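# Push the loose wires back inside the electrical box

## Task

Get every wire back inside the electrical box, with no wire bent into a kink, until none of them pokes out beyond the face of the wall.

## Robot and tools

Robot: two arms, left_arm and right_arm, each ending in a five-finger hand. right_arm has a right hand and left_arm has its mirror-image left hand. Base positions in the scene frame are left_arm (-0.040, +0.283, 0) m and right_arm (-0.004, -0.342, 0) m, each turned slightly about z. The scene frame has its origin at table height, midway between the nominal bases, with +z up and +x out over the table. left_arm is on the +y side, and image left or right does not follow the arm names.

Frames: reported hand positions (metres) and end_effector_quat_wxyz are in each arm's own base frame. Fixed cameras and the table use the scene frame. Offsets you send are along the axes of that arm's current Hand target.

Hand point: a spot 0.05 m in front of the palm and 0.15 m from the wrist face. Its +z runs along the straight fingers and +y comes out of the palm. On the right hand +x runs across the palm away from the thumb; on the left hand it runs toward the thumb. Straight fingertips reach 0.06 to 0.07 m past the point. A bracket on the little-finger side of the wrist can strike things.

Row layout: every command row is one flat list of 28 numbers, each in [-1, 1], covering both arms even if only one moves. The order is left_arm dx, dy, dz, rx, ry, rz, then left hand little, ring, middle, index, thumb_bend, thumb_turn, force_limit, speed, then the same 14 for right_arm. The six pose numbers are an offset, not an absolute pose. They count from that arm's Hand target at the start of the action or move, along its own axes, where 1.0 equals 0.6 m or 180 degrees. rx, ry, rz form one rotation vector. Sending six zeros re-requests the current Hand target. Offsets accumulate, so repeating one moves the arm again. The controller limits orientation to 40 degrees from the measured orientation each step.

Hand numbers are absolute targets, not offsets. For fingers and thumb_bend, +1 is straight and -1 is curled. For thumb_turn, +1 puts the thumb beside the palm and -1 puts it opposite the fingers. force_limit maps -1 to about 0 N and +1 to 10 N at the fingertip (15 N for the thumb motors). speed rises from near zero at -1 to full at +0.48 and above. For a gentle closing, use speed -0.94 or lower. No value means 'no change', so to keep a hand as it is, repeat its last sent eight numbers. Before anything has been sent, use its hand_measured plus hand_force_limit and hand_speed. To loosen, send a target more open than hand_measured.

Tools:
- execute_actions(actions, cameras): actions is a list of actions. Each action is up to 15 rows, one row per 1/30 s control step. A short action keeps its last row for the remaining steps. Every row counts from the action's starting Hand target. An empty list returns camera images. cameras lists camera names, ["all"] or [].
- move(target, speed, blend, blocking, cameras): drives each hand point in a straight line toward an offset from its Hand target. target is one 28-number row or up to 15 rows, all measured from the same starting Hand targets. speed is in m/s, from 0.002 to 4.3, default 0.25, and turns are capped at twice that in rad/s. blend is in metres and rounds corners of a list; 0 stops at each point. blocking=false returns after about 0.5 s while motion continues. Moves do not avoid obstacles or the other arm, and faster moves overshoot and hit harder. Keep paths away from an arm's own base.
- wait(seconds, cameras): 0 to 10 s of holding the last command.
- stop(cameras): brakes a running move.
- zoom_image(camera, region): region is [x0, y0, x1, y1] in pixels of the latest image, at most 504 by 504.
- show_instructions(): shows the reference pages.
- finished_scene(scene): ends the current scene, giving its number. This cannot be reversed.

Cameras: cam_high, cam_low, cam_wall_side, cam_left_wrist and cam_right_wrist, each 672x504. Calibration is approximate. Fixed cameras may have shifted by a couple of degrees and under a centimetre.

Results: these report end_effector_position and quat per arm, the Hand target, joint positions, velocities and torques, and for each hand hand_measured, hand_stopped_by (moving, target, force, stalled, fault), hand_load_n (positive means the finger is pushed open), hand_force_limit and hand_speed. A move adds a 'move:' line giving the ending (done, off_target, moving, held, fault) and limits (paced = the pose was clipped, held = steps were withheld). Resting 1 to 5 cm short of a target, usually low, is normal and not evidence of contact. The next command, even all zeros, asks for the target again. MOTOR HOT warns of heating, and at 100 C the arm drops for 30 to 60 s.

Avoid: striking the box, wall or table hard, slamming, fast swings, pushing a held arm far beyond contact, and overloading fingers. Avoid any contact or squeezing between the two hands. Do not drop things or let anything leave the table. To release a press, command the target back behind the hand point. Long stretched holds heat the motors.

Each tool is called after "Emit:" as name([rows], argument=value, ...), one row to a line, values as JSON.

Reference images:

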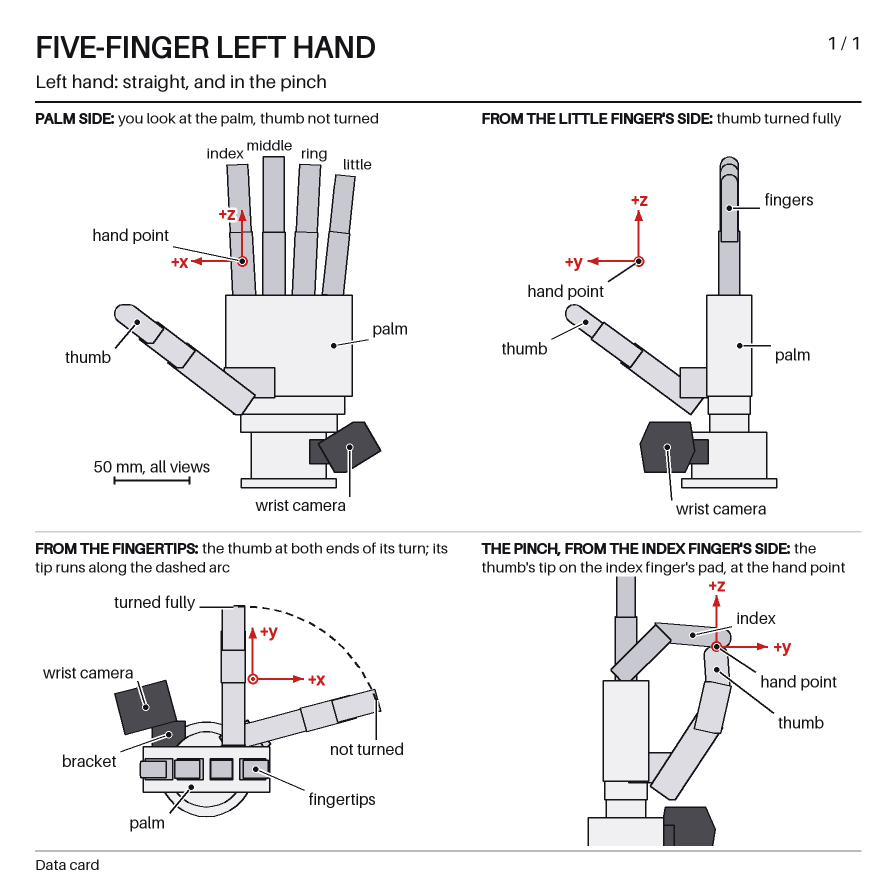

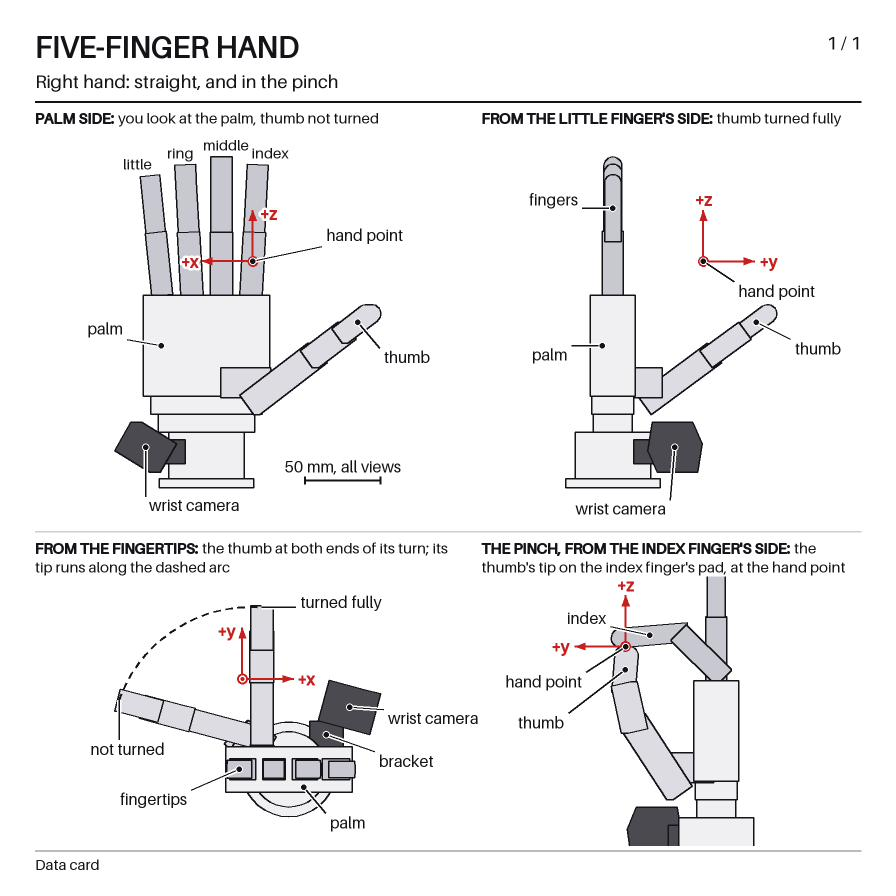

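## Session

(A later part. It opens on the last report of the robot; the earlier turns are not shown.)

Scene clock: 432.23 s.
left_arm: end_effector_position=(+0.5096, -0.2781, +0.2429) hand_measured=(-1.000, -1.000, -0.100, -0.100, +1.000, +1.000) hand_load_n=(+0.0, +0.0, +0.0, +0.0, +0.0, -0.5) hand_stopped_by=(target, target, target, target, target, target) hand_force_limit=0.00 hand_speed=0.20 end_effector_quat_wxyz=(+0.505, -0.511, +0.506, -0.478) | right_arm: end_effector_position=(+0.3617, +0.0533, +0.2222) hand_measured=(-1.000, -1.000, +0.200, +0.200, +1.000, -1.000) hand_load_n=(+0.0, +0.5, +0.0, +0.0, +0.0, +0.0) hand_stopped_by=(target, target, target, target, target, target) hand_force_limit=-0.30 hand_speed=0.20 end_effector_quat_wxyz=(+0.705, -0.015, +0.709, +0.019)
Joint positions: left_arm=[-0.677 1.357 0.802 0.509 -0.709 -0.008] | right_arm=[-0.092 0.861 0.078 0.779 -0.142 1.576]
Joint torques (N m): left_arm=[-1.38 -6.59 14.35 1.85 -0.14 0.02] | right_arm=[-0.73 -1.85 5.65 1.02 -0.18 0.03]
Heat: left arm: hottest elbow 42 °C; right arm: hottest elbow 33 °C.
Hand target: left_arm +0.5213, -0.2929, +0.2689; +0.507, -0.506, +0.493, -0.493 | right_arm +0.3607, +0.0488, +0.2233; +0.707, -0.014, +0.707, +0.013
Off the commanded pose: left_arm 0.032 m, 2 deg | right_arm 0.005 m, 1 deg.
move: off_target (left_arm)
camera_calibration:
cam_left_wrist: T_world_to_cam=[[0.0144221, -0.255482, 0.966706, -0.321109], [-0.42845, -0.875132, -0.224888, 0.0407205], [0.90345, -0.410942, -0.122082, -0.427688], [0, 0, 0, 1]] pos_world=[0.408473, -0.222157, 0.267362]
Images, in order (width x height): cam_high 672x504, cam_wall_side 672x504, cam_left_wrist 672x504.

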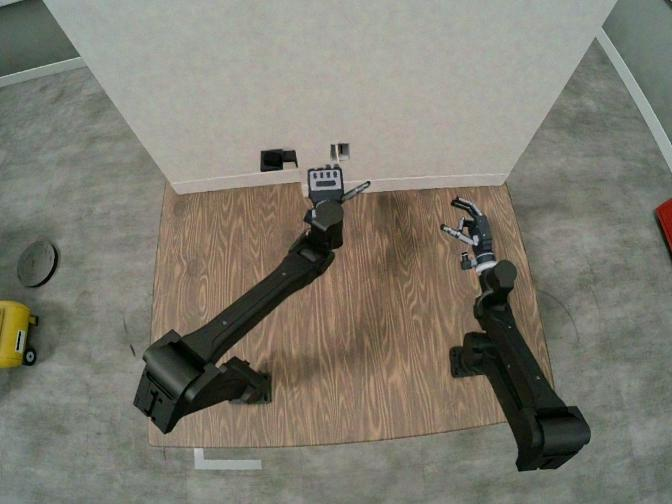

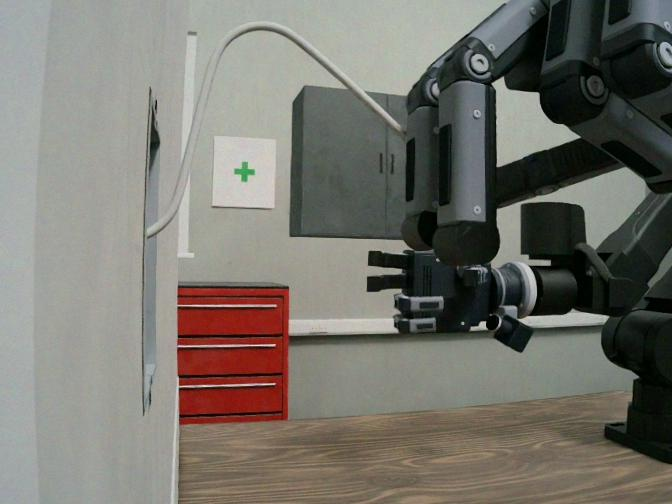

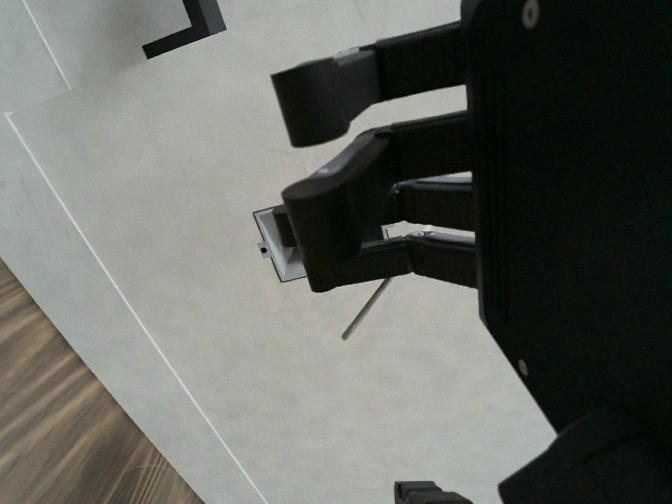

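Emit:
move([
  [0.02,0.0,0.0,0,0,0,-1,-1,-0.1,-0.1,1,1,0,0.2,0,0,0,0,0,0,-1,-1,0.2,0.2,1,-1,-0.3,0.2],
  [-0.05,0.0,0.0,0,0,0,-1,-1,-0.1,-0.1,1,1,0,0.2,0,0,0,0,0,0,-1,-1,0.2,0.2,1,-1,-0.3,0.2],
], speed=0.06, cameras=["cam_high","cam_wall_side","cam_left_wrist"])

Emit:
zoom_image(camera="cam_high", region=[280, 120, 400, 220])

Scene clock: 437.40 s.
left_arm: end_effector_position=(+0.5198, -0.2665, +0.2542) hand_measured=(-1.000, -1.000, -0.100, -0.100, +1.000, +1.000) hand_load_n=(+0.0, +0.0, +0.0, +0.0, +0.0, -0.5) hand_stopped_by=(target, target, target, target, target, target) hand_force_limit=0.00 hand_speed=0.20 end_effector_quat_wxyz=(+0.503, -0.509, +0.501, -0.487) | right_arm: end_effector_position=(+0.3617, +0.0533, +0.2222) hand_measured=(-1.000, -1.000, +0.200, +0.200, +1.000, -1.000) hand_load_n=(+0.0, +0.0, +0.0, +0.0, +0.0, +0.0) hand_stopped_by=(target, target, target, target, target, target) hand_force_limit=-0.30 hand_speed=0.20 end_effector_quat_wxyz=(+0.705, -0.015, +0.709, +0.019)
Joint positions: left_arm=[-0.635 1.343 0.809 0.509 -0.659 -0.007] | right_arm=[-0.092 0.861 0.078 0.779 -0.142 1.576]
Joint torques (N m): left_arm=[0.03 -8.82 10.13 1.81 0.17 0.02] | right_arm=[-0.73 -1.9 5.65 0.99 -0.17 0.03]
Heat: left arm: hottest elbow 41 °C; right arm: hottest elbow 33 °C.
Hand target: left_arm +0.5206, -0.2628, +0.2689; +0.507, -0.506, +0.493, -0.493 | right_arm +0.3607, +0.0488, +0.2233; +0.707, -0.014, +0.707, +0.013
Off the commanded pose: left_arm 0.015 m, 1 deg | right_arm 0.005 m, 1 deg.
move: off_target (left_arm)
camera_calibration:
cam_left_wrist: T_world_to_cam=[[-0.00227377, -0.242728, 0.970092, -0.31793], [-0.432058, -0.874637, -0.219857, 0.0585199], [0.901843, -0.419636, -0.102884, -0.437071], [0, 0, 0, 1]] pos_world=[0.41873, -0.209397, 0.276319]
Images, in order (width x height): cam_high 672x504, cam_wall_side 672x504, cam_left_wrist 672x504.

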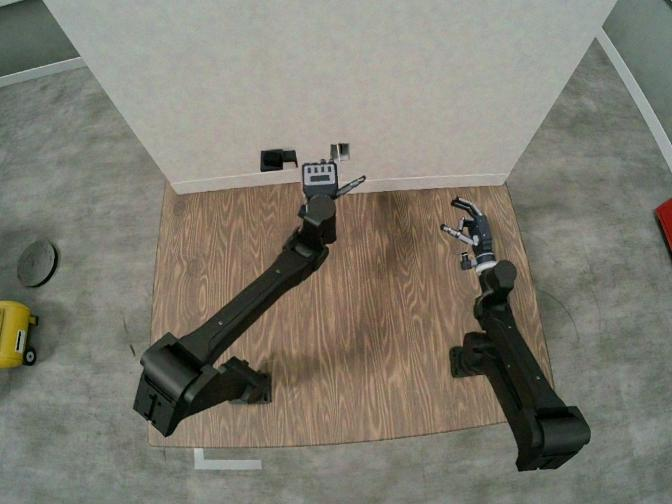

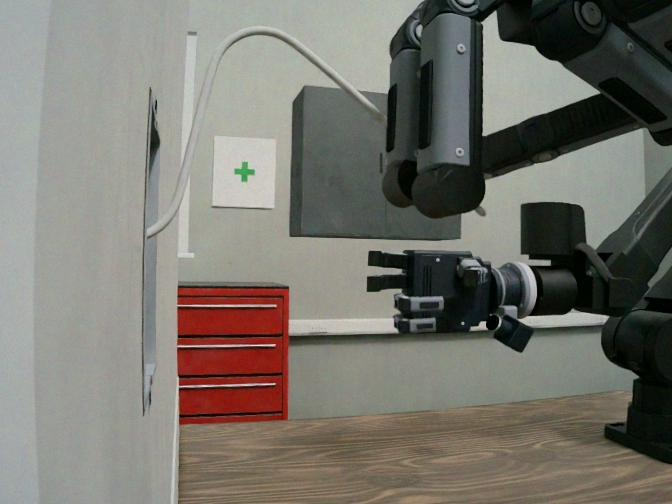

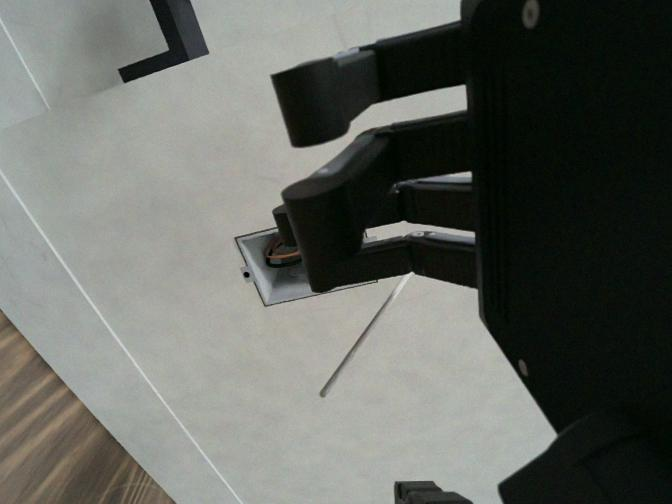

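Scaled by 4.200 from the camera's 672x504 image, which has a finer 960x720 frame.

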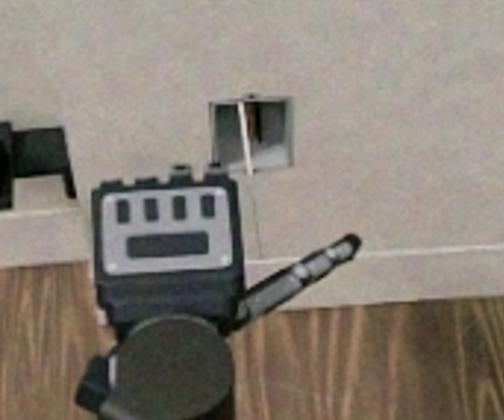

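Emit:
move([
  [0.0,0.0,-0.09,0,0,0,-1,-1,-0.1,-0.1,1,1,0,0.2,0,0,0,0,0,0,-1,-1,0.2,0.2,1,-1,-0.3,0.2],
  [0.038,-0.01,-0.09,0,0,0,-1,-1,-0.1,-0.1,1,1,0,0.2,0,0,0,0,0,0,-1,-1,0.2,0.2,1,-1,-0.3,0.2],
], speed=0.1, cameras=["cam_high","cam_wall_side","cam_left_wrist"])

Emit:
zoom_image(camera="cam_high", region=[280, 120, 400, 220])

Scene clock: 464.53 s.
left_arm: end_effector_position=(+0.4580, -0.2762, +0.2533) hand_measured=(-1.000, -1.000, -0.100, -0.100, +1.000, +1.000) hand_load_n=(+0.0, +0.0, +0.0, +0.0, +0.0, -0.5) hand_stopped_by=(target, target, target, target, target, target) hand_force_limit=0.00 hand_speed=0.20 end_effector_quat_wxyz=(+0.505, -0.509, +0.503, -0.484) | right_arm: end_effector_position=(+0.3617, +0.0533, +0.2222) hand_measured=(-1.000, -1.000, +0.200, +0.200, +1.000, -1.000) hand_load_n=(+0.0, +0.5, +0.0, +0.0, +0.0, +0.0) hand_stopped_by=(target, target, target, target, target, target) hand_force_limit=-0.30 hand_speed=0.20 end_effector_quat_wxyz=(+0.705, -0.015, +0.709, +0.019)
Joint positions: left_arm=[-0.759 1.23 0.711 0.486 -0.786 -0.007] | right_arm=[-0.092 0.861 0.078 0.779 -0.142 1.576]
Joint torques (N m): left_arm=[-1.03 -5.01 13.87 1.5 -0.19 0.02] | right_arm=[-0.73 -1.85 5.63 1.01 -0.17 0.02]
Heat: left arm: hottest elbow 38 °C; right arm: hottest elbow 33 °C.
Hand target: left_arm +0.4672, -0.2871, +0.2749; +0.507, -0.506, +0.493, -0.493 | right_arm +0.3607, +0.0488, +0.2233; +0.707, -0.014, +0.707, +0.013
Off the commanded pose: left_arm 0.026 m, 2 deg | right_arm 0.005 m, 1 deg.
move: off_target (left_arm)
camera_calibration:
cam_left_wrist: T_world_to_cam=[[0.00147189, -0.249914, 0.968267, -0.322757], [-0.430469, -0.874122, -0.224961, 0.0238769], [0.902604, -0.416478, -0.108867, -0.38354], [0, 0, 0, 1]] pos_world=[0.356939, -0.219526, 0.276132]
Images, in order (width x height): cam_high 672x504, cam_wall_side 672x504, cam_left_wrist 672x504.

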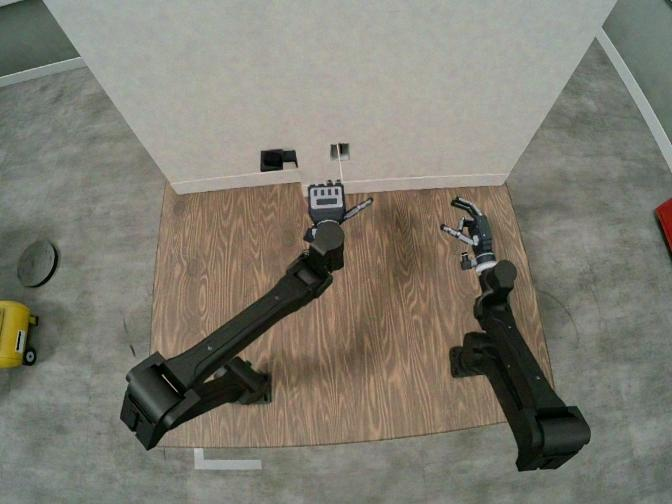

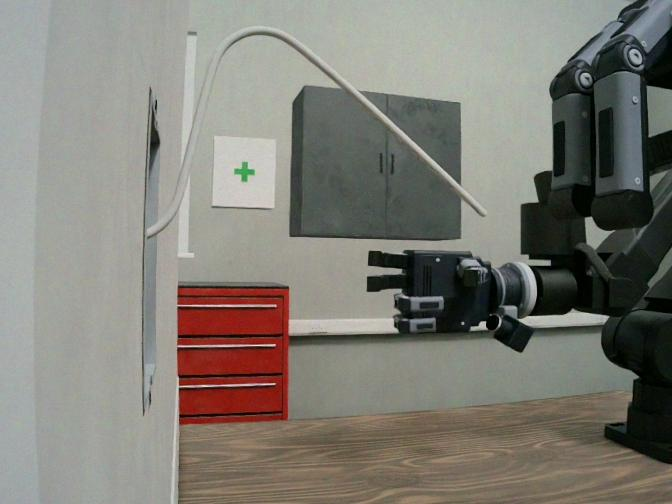

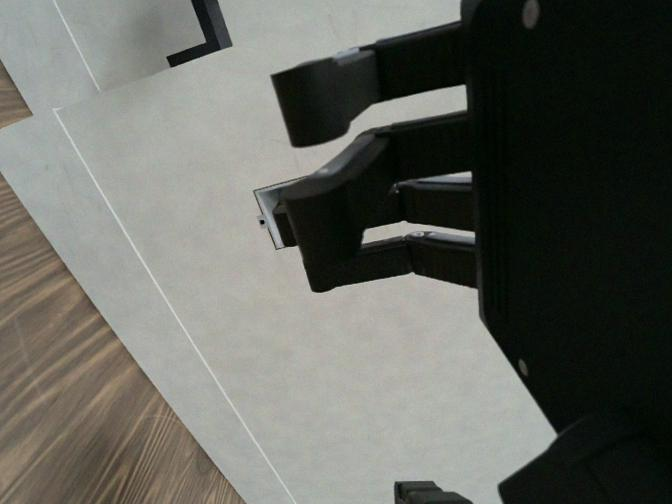

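Scaled by 4.200 from the camera's 672x504 image, which has a finer 960x720 frame.

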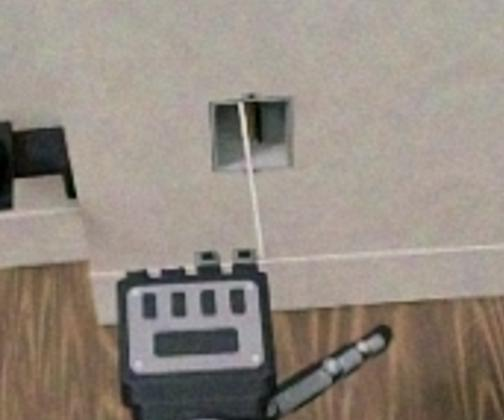

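Emit:
move([
  [0.013,-0.018,0.033,0,0,0,-1,-1,-0.1,-0.1,1,1,0,0.2,0,0,0,0,0,0,-1,-1,0.2,0.2,1,-1,-0.3,0.2],
  [0.015,0.02,0.09,0,0,0,-1,-1,-0.1,-0.1,1,1,0,0.2,0,0,0,0,0,0,-1,-1,0.2,0.2,1,-1,-0.3,0.2],
], speed=0.06, cameras=["cam_high","cam_wall_side","cam_left_wrist"])

Emit:
zoom_image(camera="cam_high", region=[280, 120, 400, 220])

Scene clock: 490.33 s.
left_arm: end_effector_position=(+0.5014, -0.2870, +0.2307) hand_measured=(-1.000, -1.000, -0.100, -0.100, +1.000, +1.000) hand_load_n=(+0.0, +0.0, +0.0, -1.5, +0.0, -0.5) hand_stopped_by=(target, target, target, target, target, target) hand_force_limit=0.00 hand_speed=0.20 end_effector_quat_wxyz=(+0.501, -0.508, +0.518, -0.472) | right_arm: end_effector_position=(+0.3617, +0.0533, +0.2222) hand_measured=(-1.000, -1.000, +0.200, +0.200, +1.000, -1.000) hand_load_n=(+0.0, +0.0, +0.0, +0.0, +0.0, -0.5) hand_stopped_by=(target, target, target, target, target, target) hand_force_limit=-0.30 hand_speed=0.20 end_effector_quat_wxyz=(+0.705, -0.015, +0.709, +0.019)
Joint positions: left_arm=[-0.701 1.366 0.792 0.504 -0.719 -0.007] | right_arm=[-0.092 0.861 0.078 0.779 -0.142 1.576]
Joint torques (N m): left_arm=[0.44 -6.71 14.42 2.85 0.1 0.02] | right_arm=[-0.73 -1.73 5.63 0.99 -0.18 0.03]
Heat: left arm: hottest elbow 37 °C; right arm: hottest elbow 33 °C.
Hand target: left_arm +0.5213, -0.2948, +0.2630; +0.507, -0.506, +0.493, -0.493 | right_arm +0.3607, +0.0488, +0.2233; +0.707, -0.014, +0.707, +0.013
Off the commanded pose: left_arm 0.039 m, 4 deg | right_arm 0.005 m, 1 deg.
move: off_target (left_arm)
camera_calibration:
cam_left_wrist: T_world_to_cam=[[0.0287438, -0.272173, 0.961819, -0.32223], [-0.445438, -0.864884, -0.231431, 0.0395598], [0.894851, -0.421779, -0.146096, -0.418682], [0, 0, 0, 1]] pos_world=[0.401542, -0.230079, 0.257915]
Images, in order (width x height): cam_high 672x504, cam_wall_side 672x504, cam_left_wrist 672x504.

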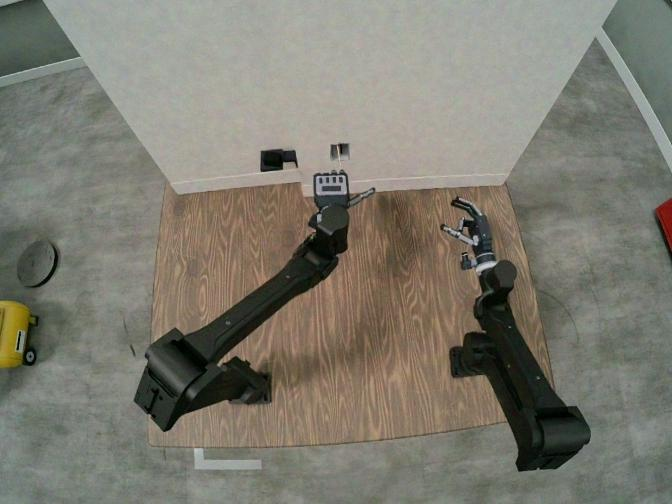

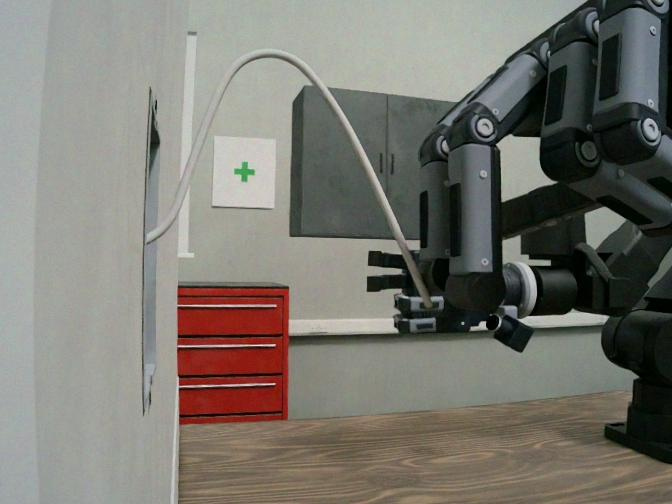

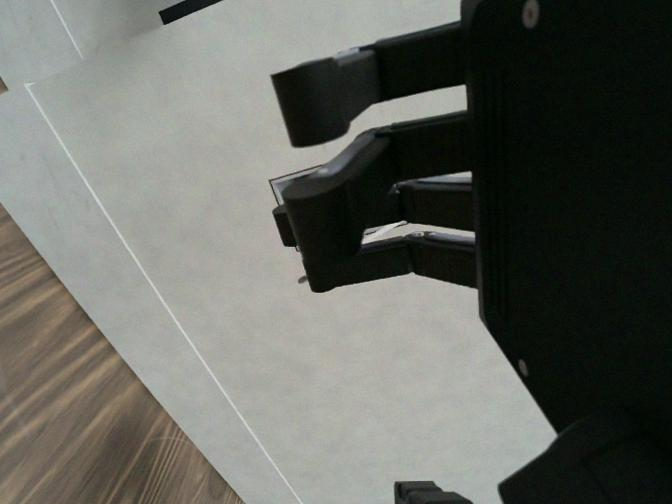

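Scaled by 4.200 from the camera's 672x504 image, which has a finer 960x720 frame.

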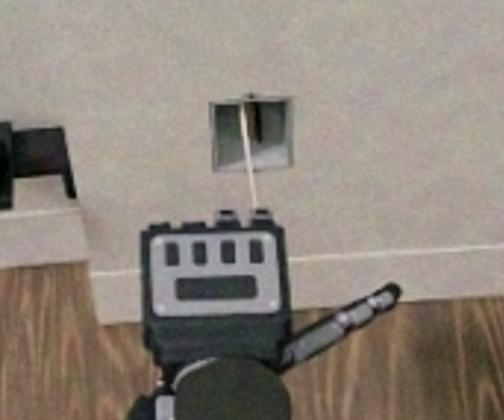

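Emit:
move([
  [0.0,-0.013,0.09,0,0,0,-1,-1,-0.1,-0.1,1,1,0,0.2,0,0,0,0,0,0,-1,-1,0.2,0.2,1,-1,-0.3,0.2],
], speed=0.06, cameras=["cam_high","cam_wall_side","cam_left_wrist"])

Emit:
zoom_image(camera="cam_high", region=[280, 120, 400, 220])

Scene clock: 496.27 s.
left_arm: end_effector_position=(+0.5500, -0.2950, +0.2438) hand_measured=(-1.000, -1.000, -0.100, -0.100, +1.000, +1.000) hand_load_n=(+0.0, +0.0, +0.0, -2.5, +0.0, +0.0) hand_stopped_by=(target, target, target, target, target, target) hand_force_limit=0.00 hand_speed=0.20 end_effector_quat_wxyz=(+0.496, -0.504, +0.514, -0.485) | right_arm: end_effector_position=(+0.3617, +0.0533, +0.2222) hand_measured=(-1.000, -1.000, +0.200, +0.200, +1.000, -1.000) hand_load_n=(+0.0, +0.0, +0.0, +0.0, +0.0, -0.5) hand_stopped_by=(target, target, target, target, target, target) hand_force_limit=-0.30 hand_speed=0.20 end_effector_quat_wxyz=(+0.705, -0.015, +0.709, +0.019)
Joint positions: left_arm=[-0.637 1.456 0.907 0.504 -0.638 -0.006] | right_arm=[-0.092 0.861 0.078 0.779 -0.142 1.576]
Joint torques (N m): left_arm=[1.61 -8.35 15.15 1.76 -0.03 0.02] | right_arm=[-0.73 -1.96 5.65 1.02 -0.18 0.02]
Heat: left arm: hottest elbow 39 °C; right arm: hottest elbow 33 °C.
Hand target: left_arm +0.5753, -0.2934, +0.2707; +0.507, -0.506, +0.494, -0.493 | right_arm +0.3607, +0.0488, +0.2233; +0.707, -0.014, +0.707, +0.013
Off the commanded pose: left_arm 0.037 m, 3 deg | right_arm 0.005 m, 1 deg.
move: off_target (left_arm)
camera_calibration:
cam_left_wrist: T_world_to_cam=[[0.00806424, -0.25462, 0.967008, -0.32311], [-0.455964, -0.861592, -0.223061, 0.0621066], [0.889962, -0.439122, -0.123046, -0.471678], [0, 0, 0, 1]] pos_world=[0.450699, -0.235884, 0.268265]
Images, in order (width x height): cam_high 672x504, cam_wall_side 672x504, cam_left_wrist 672x504.

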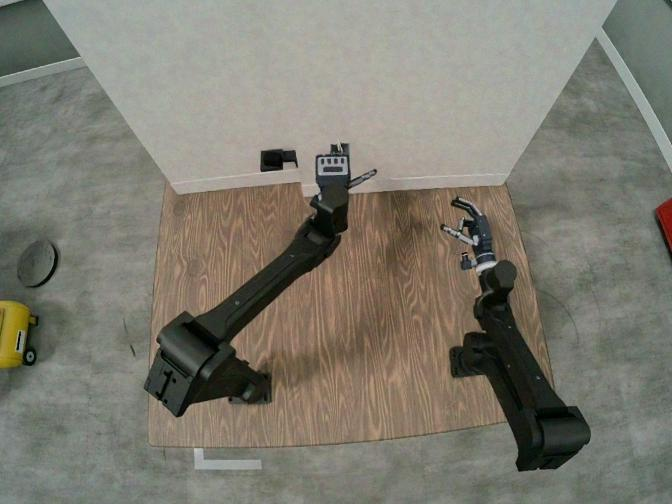

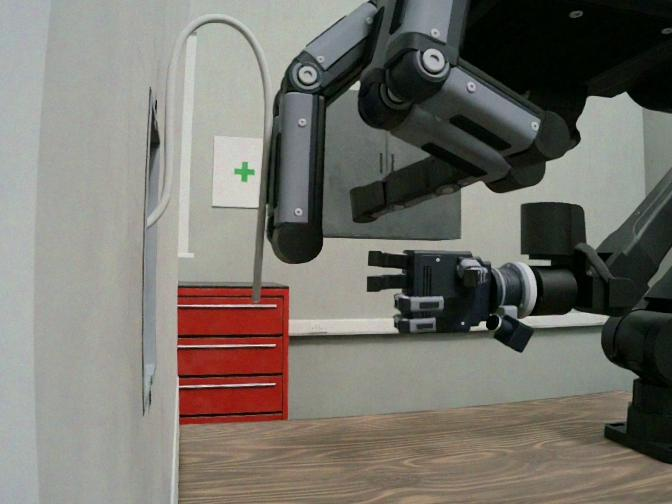

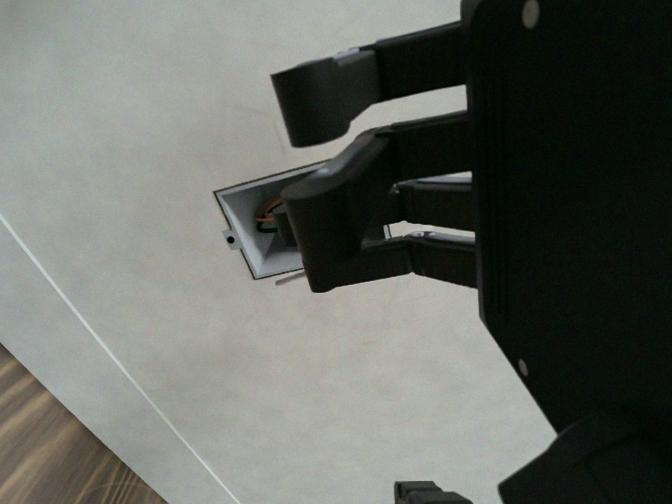

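Scaled by 4.200 from the camera's 672x504 image, which has a finer 960x720 frame.

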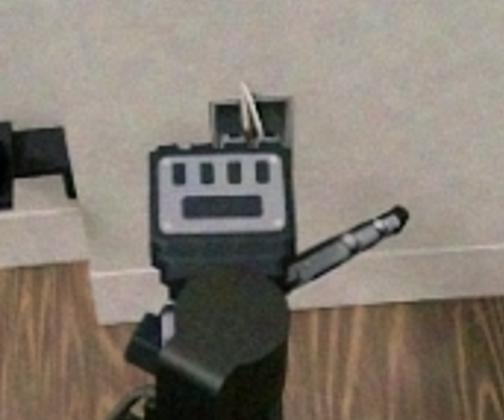

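Emit:
move([
  [-0.01,0.03,-0.05,0,0,0,-1,-1,-0.1,-0.1,1,1,0,0.2,0,0,0,0,0,0,-1,-1,0.2,0.2,1,-1,-0.3,0.2],
  [-0.012,0.022,0.07,0,0,0,-1,-1,-0.1,-0.1,1,1,0,0.2,0,0,0,0,0,0,-1,-1,0.2,0.2,1,-1,-0.3,0.2],
], speed=0.06, cameras=["cam_high","cam_wall_side","cam_left_wrist"])

Emit:
zoom_image(camera="cam_high", region=[280, 120, 400, 220])

Scene clock: 513.77 s.
left_arm: end_effector_position=(+0.5821, -0.2886, +0.2186) hand_measured=(-1.000, -1.000, -0.100, -0.100, +1.000, +1.000) hand_load_n=(+0.0, +0.0, +0.0, -3.0, +0.0, +0.0) hand_stopped_by=(target, target, target, target, target, target) hand_force_limit=0.00 hand_speed=0.20 end_effector_quat_wxyz=(+0.491, -0.504, +0.524, -0.479) | right_arm: end_effector_position=(+0.3617, +0.0533, +0.2222) hand_measured=(-1.000, -1.000, +0.200, +0.200, +1.000, -1.000) hand_load_n=(+0.0, +0.0, +0.0, +0.0, +0.0, -0.5) hand_stopped_by=(target, target, target, target, target, target) hand_force_limit=-0.30 hand_speed=0.20 end_effector_quat_wxyz=(+0.705, -0.015, +0.709, +0.019)
Joint positions: left_arm=[-0.582 1.544 0.947 0.527 -0.574 -0.006] | right_arm=[-0.092 0.861 0.078 0.779 -0.142 1.576]
Joint torques (N m): left_arm=[2.2 -8.82 16.76 1.98 -0.13 0.02] | right_arm=[-0.62 -1.79 5.63 1.01 -0.17 0.02]
Heat: left arm: hottest elbow 40 °C; right arm: hottest elbow 33 °C.
Hand target: left_arm +0.6171, -0.2851, +0.2577; +0.507, -0.506, +0.493, -0.494 | right_arm +0.3607, +0.0488, +0.2233; +0.707, -0.014, +0.707, +0.013
Off the commanded pose: left_arm 0.053 m, 4 deg | right_arm 0.005 m, 1 deg.
move: off_target (left_arm)
camera_calibration:
cam_left_wrist: T_world_to_cam=[[0.0271827, -0.266111, 0.963559, -0.311149], [-0.468338, -0.854969, -0.222909, 0.085668], [0.883131, -0.445212, -0.14787, -0.492901], [0, 0, 0, 1]] pos_world=[0.483876, -0.229002, 0.246021]
Images, in order (width x height): cam_high 672x504, cam_wall_side 672x504, cam_left_wrist 672x504.

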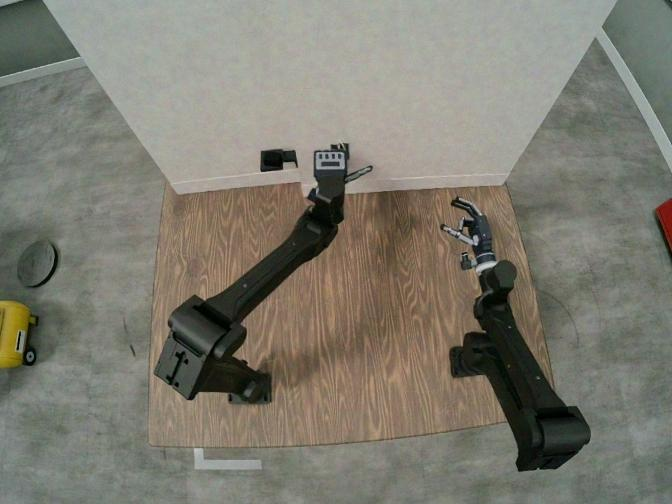

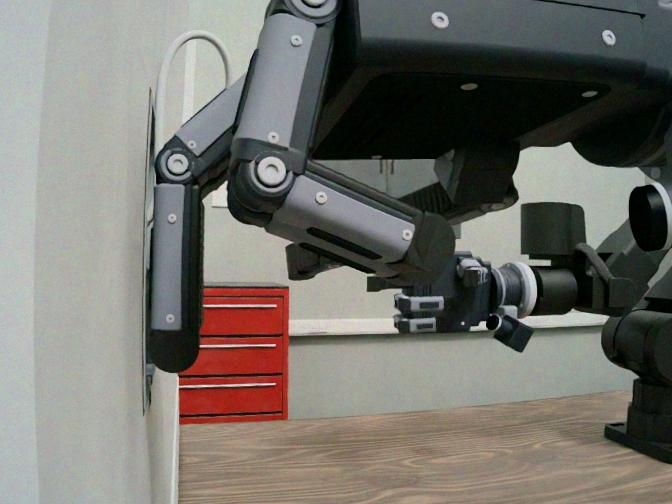

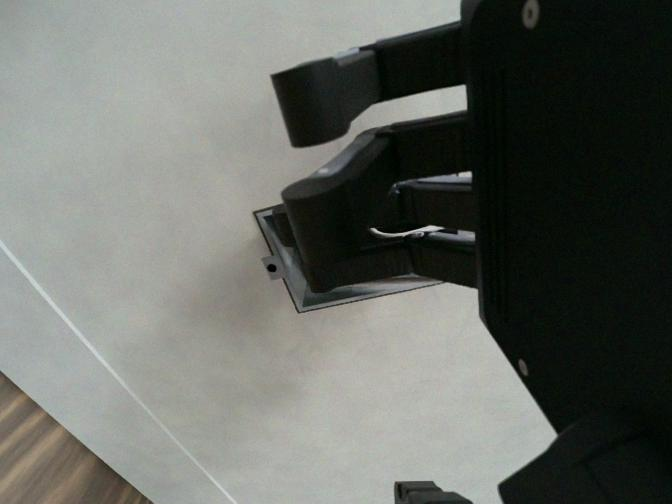

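Scaled by 4.200 from the camera's 672x504 image, which has a finer 960x720 frame.

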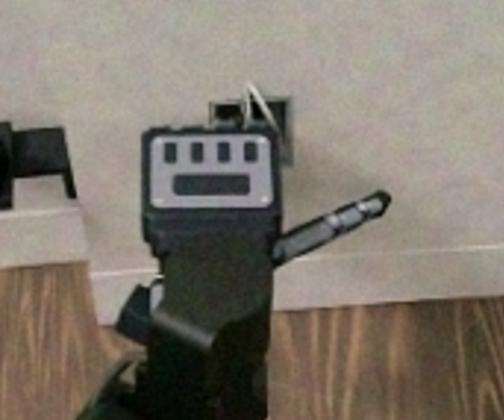

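Emit:
move([
  [0.0,-0.022,0.0,0,0,0,-1,-1,-0.1,-0.1,1,1,0,0.2,0,0,0,0,0,0,-1,-1,0.2,0.2,1,-1,-0.3,0.2],
  [0.0,-0.025,0.05,0,0,0,-1,-1,-0.1,-0.1,1,1,0,0.2,0,0,0,0,0,0,-1,-1,0.2,0.2,1,-1,-0.3,0.2],
], speed=0.05, cameras=["cam_wall_side","cam_left_wrist","cam_high"])

Emit:
zoom_image(camera="cam_high", region=[310, 130, 370, 180])

Scene clock: 520.27 s.
left_arm: end_effector_position=(+0.5903, -0.2973, +0.2130) hand_measured=(-1.000, -1.000, -0.100, -0.100, +1.000, +1.000) hand_load_n=(+0.0, +0.0, -1.5, -5.0, +0.0, -0.5) hand_stopped_by=(target, target, target, target, target, target) hand_force_limit=0.00 hand_speed=0.20 end_effector_quat_wxyz=(+0.481, -0.498, +0.547, -0.470) | right_arm: end_effector_position=(+0.3617, +0.0533, +0.2222) hand_measured=(-1.000, -1.000, +0.200, +0.200, +1.000, -1.000) hand_load_n=(+0.0, +0.0, +0.0, +0.0, +0.0, -0.5) hand_stopped_by=(target, target, target, target, target, target) hand_force_limit=-0.30 hand_speed=0.20 end_effector_quat_wxyz=(+0.705, -0.015, +0.709, +0.019)
Joint positions: left_arm=[-0.577 1.567 0.991 0.465 -0.539 0.002] | right_arm=[-0.092 0.861 0.078 0.779 -0.142 1.576]
Joint torques (N m): left_arm=[4.48 -9.17 19.71 2.41 -0.34 -0.04] | right_arm=[-0.73 -1.85 5.63 1.03 -0.17 0.03]
Heat: left arm: hottest elbow 40 °C; right arm: hottest elbow 33 °C.
Hand target: left_arm +0.6471, -0.2842, +0.2726; +0.507, -0.506, +0.493, -0.493 | right_arm +0.3607, +0.0488, +0.2233; +0.707, -0.014, +0.707, +0.013
Off the commanded pose: left_arm 0.083 m, 7 deg | right_arm 0.005 m, 1 deg.
move: off_target (left_arm)
camera_calibration:
cam_left_wrist: T_world_to_cam=[[0.0534906, -0.293581, 0.954436, -0.329954], [-0.502379, -0.833946, -0.228363, 0.108334], [0.862992, -0.467273, -0.192097, -0.490088], [0, 0, 0, 1]] pos_world=[0.495016, -0.235529, 0.245515]
Images, in order (width x height): cam_high 672x504, cam_wall_side 672x504, cam_left_wrist 672x504.

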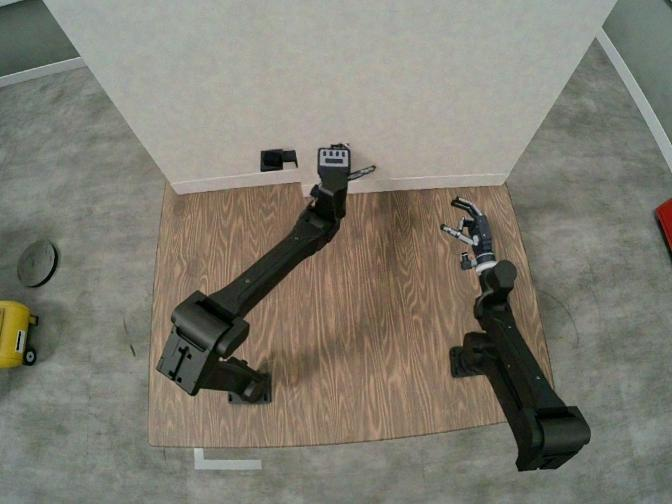

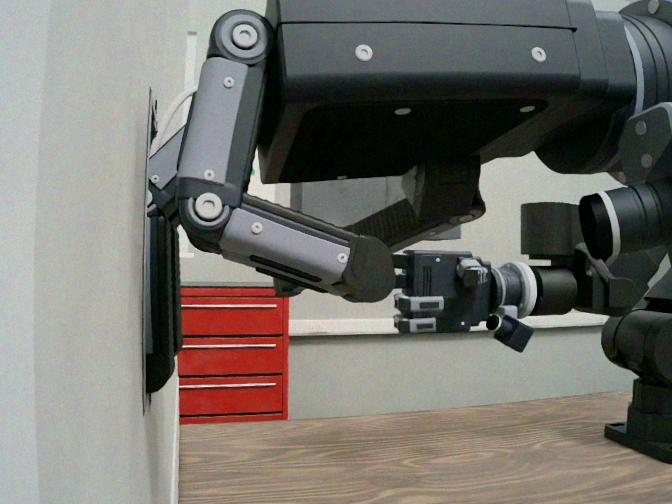

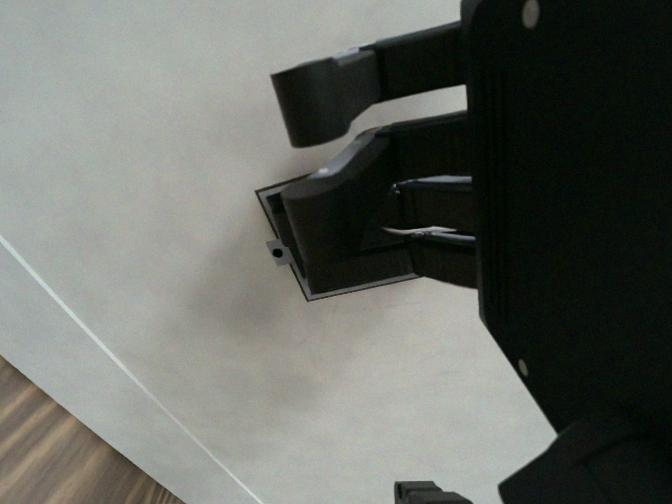

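Scaled by 8.400 from the camera's 672x504 image, which has a finer 960x720 frame.

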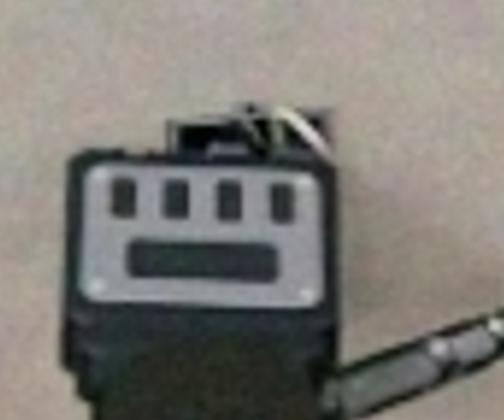

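Emit:
move([
  [0.0,-0.01,-0.12,0,0,0,-1,-1,-0.1,-0.1,1,1,0,0.2,0,0,0,0,0,0,-1,-1,0.2,0.2,1,-1,-0.3,0.2],
], speed=0.08, cameras=["cam_wall_side","cam_left_wrist","cam_high"])

Emit:
zoom_image(camera="cam_high", region=[310, 130, 370, 180])

Scene clock: 530.37 s.
left_arm: end_effector_position=(+0.5762, -0.2819, +0.2609) hand_measured=(-1.000, -1.000, -0.100, -0.100, +1.000, +1.000) hand_load_n=(+0.0, +0.0, +0.0, +0.0, +0.0, -0.5) hand_stopped_by=(target, target, target, target, target, target) hand_force_limit=0.00 hand_speed=0.20 end_effector_quat_wxyz=(+0.505, -0.509, +0.506, -0.479) | right_arm: end_effector_position=(+0.3617, +0.0533, +0.2222) hand_measured=(-1.000, -1.000, +0.200, +0.200, +1.000, -1.000) hand_load_n=(+0.0, +0.0, +0.0, +0.0, +0.0, +0.0) hand_stopped_by=(target, target, target, target, target, target) hand_force_limit=-0.30 hand_speed=0.20 end_effector_quat_wxyz=(+0.705, -0.015, +0.709, +0.019)
Joint positions: left_arm=[-0.592 1.474 0.973 0.464 -0.621 0.002] | right_arm=[-0.092 0.861 0.078 0.779 -0.142 1.576]
Joint torques (N m): left_arm=[-1.2 -10.64 10.41 2.47 -0.2 -0.07] | right_arm=[-0.67 -1.9 5.64 1.02 -0.18 0.02]
Heat: left arm: hottest elbow 43 °C; right arm: hottest elbow 33 °C.
Hand target: left_arm +0.5752, -0.2860, +0.2787; +0.507, -0.506, +0.493, -0.493 | right_arm +0.3607, +0.0488, +0.2233; +0.707, -0.014, +0.707, +0.013
Off the commanded pose: left_arm 0.018 m, 2 deg | right_arm 0.005 m, 1 deg.
move: off_target (left_arm)
camera_calibration:
cam_left_wrist: T_world_to_cam=[[0.00914558, -0.256905, 0.966393, -0.337694], [-0.430258, -0.873408, -0.228114, 0.0723551], [0.90266, -0.413712, -0.118523, -0.48849], [0, 0, 0, 1]] pos_world=[0.47516, -0.225654, 0.284953]
Images, in order (width x height): cam_high 672x504, cam_wall_side 672x504, cam_left_wrist 672x504.

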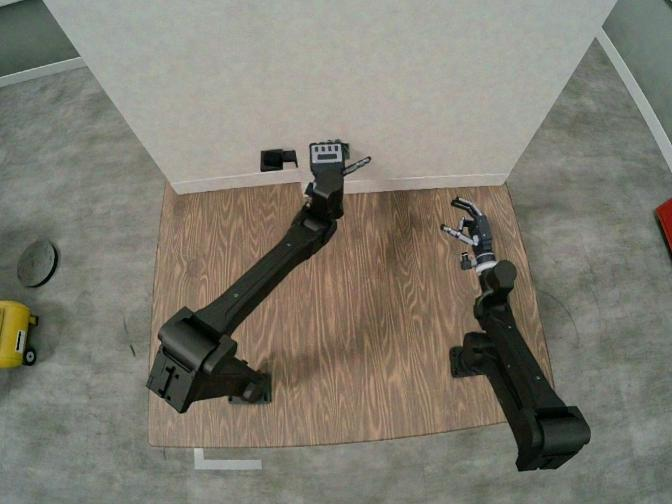

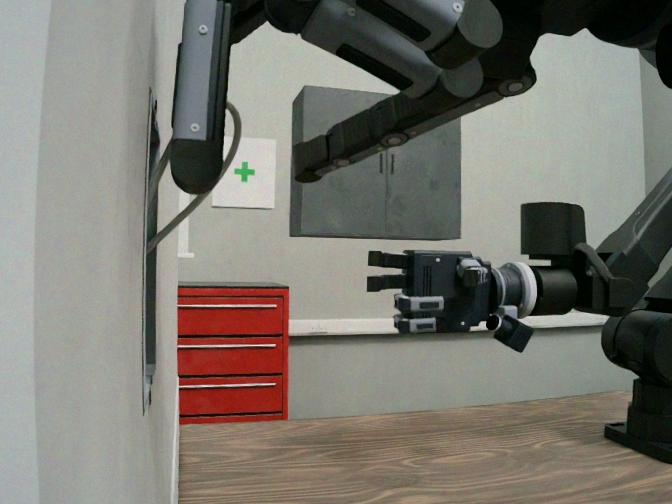

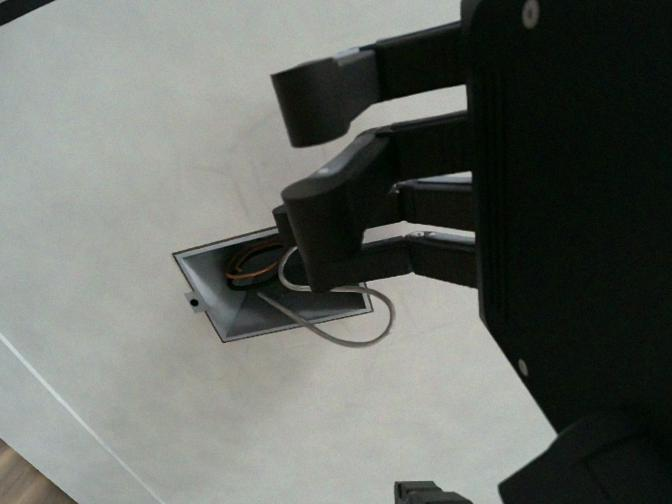

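Scaled by 8.400 from the camera's 672x504 image, which has a finer 960x720 frame.

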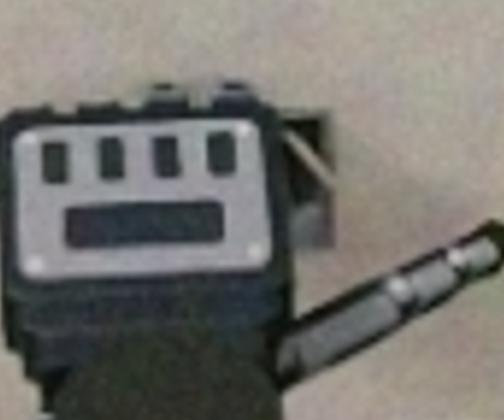

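Emit:
move([
  [-0.02,0.0,0.0,0,0,0,-1,-1,-0.1,-0.1,1,1,0,0.2,0,0,0,0,0,0,-1,-1,0.2,0.2,1,-1,-0.3,0.2],
  [-0.025,0.02,-0.15,0,0,0,-1,-1,-0.1,-0.1,1,1,0,0.2,0,0,0,0,0,0,-1,-1,0.2,0.2,1,-1,-0.3,0.2],
], speed=0.1, cameras=["cam_wall_side","cam_left_wrist","cam_high"])

Emit:
zoom_image(camera="cam_high", region=[310, 130, 370, 180])

Emit:
zoom_image(camera="cam_wall_side", region=[100, 20, 340, 440])

Emit:
zoom_image(camera="cam_left_wrist", region=[200, 150, 400, 350])

Scene clock: 538.97 s.
left_arm: end_effector_position=(+0.4865, -0.2702, +0.2476) hand_measured=(-1.000, -1.000, -0.100, -0.100, +1.000, +1.000) hand_load_n=(+0.0, +0.0, +0.0, +0.0, +0.0, +0.0) hand_stopped_by=(target, target, target, target, target, target) hand_force_limit=0.00 hand_speed=0.20 end_effector_quat_wxyz=(+0.506, -0.508, +0.509, -0.476) | right_arm: end_effector_position=(+0.3617, +0.0533, +0.2222) hand_measured=(-1.000, -1.000, +0.200, +0.200, +1.000, -1.000) hand_load_n=(+0.0, +0.0, +0.0, +0.0, +0.0, +0.0) hand_stopped_by=(target, target, target, target, target, target) hand_force_limit=-0.30 hand_speed=0.20 end_effector_quat_wxyz=(+0.705, -0.015, +0.709, +0.019)
Joint positions: left_arm=[-0.698 1.286 0.754 0.487 -0.727 0.002] | right_arm=[-0.092 0.861 0.078 0.779 -0.142 1.576]
Joint torques (N m): left_arm=[-1.2 -8.06 9.96 2.7 -0.21 -0.07] | right_arm=[-0.67 -1.79 5.64 1.02 -0.18 0.02]
Heat: left arm: hottest elbow 42 °C; right arm: hottest elbow 33 °C.
Hand target: left_arm +0.4848, -0.2735, +0.2666; +0.507, -0.506, +0.493, -0.493 | right_arm +0.3607, +0.0488, +0.2233; +0.707, -0.014, +0.707, +0.013
Off the commanded pose: left_arm 0.019 m, 3 deg | right_arm 0.005 m, 1 deg.
move: off_target (left_arm)
camera_calibration:
cam_left_wrist: T_world_to_cam=[[0.0139085, -0.265789, 0.963931, -0.325127], [-0.431557, -0.871209, -0.233995, 0.043647], [0.901978, -0.412737, -0.12682, -0.401693], [0, 0, 0, 1]] pos_world=[0.385676, -0.214183, 0.27267]
Images, in order (width x height): cam_high 672x504, cam_wall_side 672x504, cam_left_wrist 672x504.

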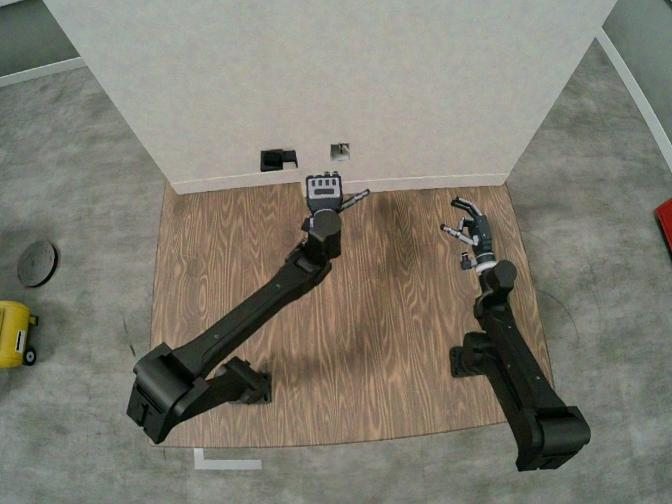

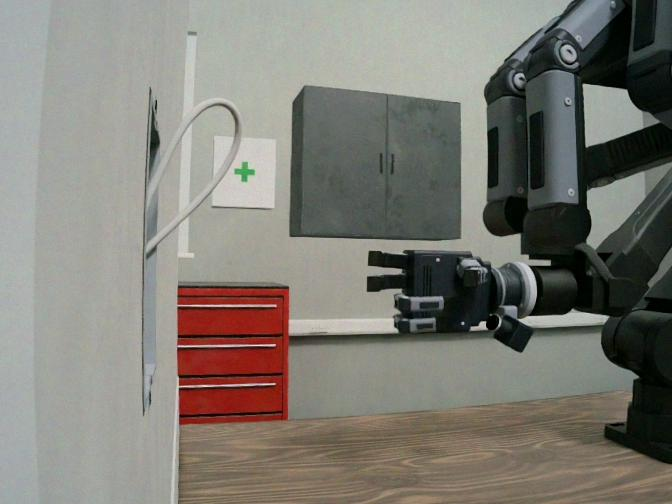

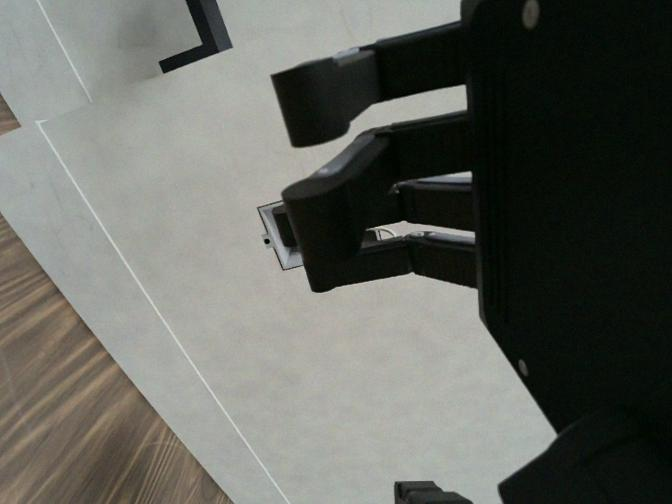

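Scaled by 8.400 from the camera's 672x504 image, which has a finer 960x720 frame.

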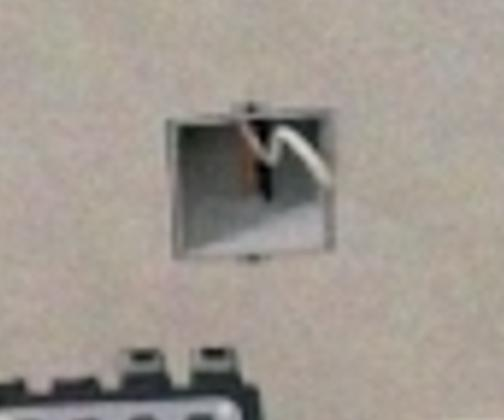

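Scaled by 1.200 from the camera's 672x504 image, which has a finer 960x720 frame.

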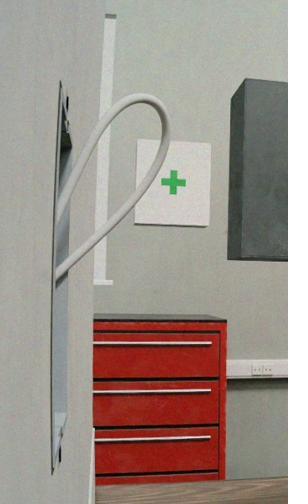

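Scaled by 2.520 from the camera's 672x504 image, which has a finer 960x720 frame.

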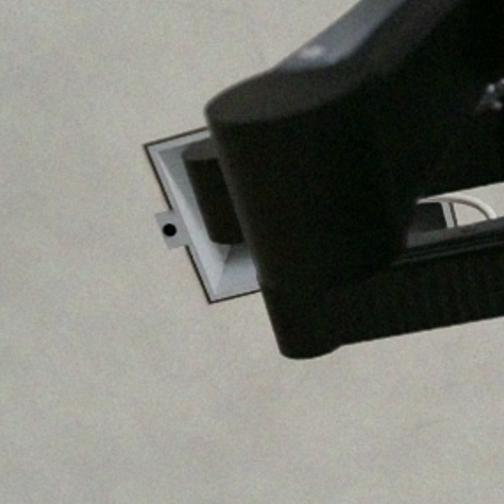

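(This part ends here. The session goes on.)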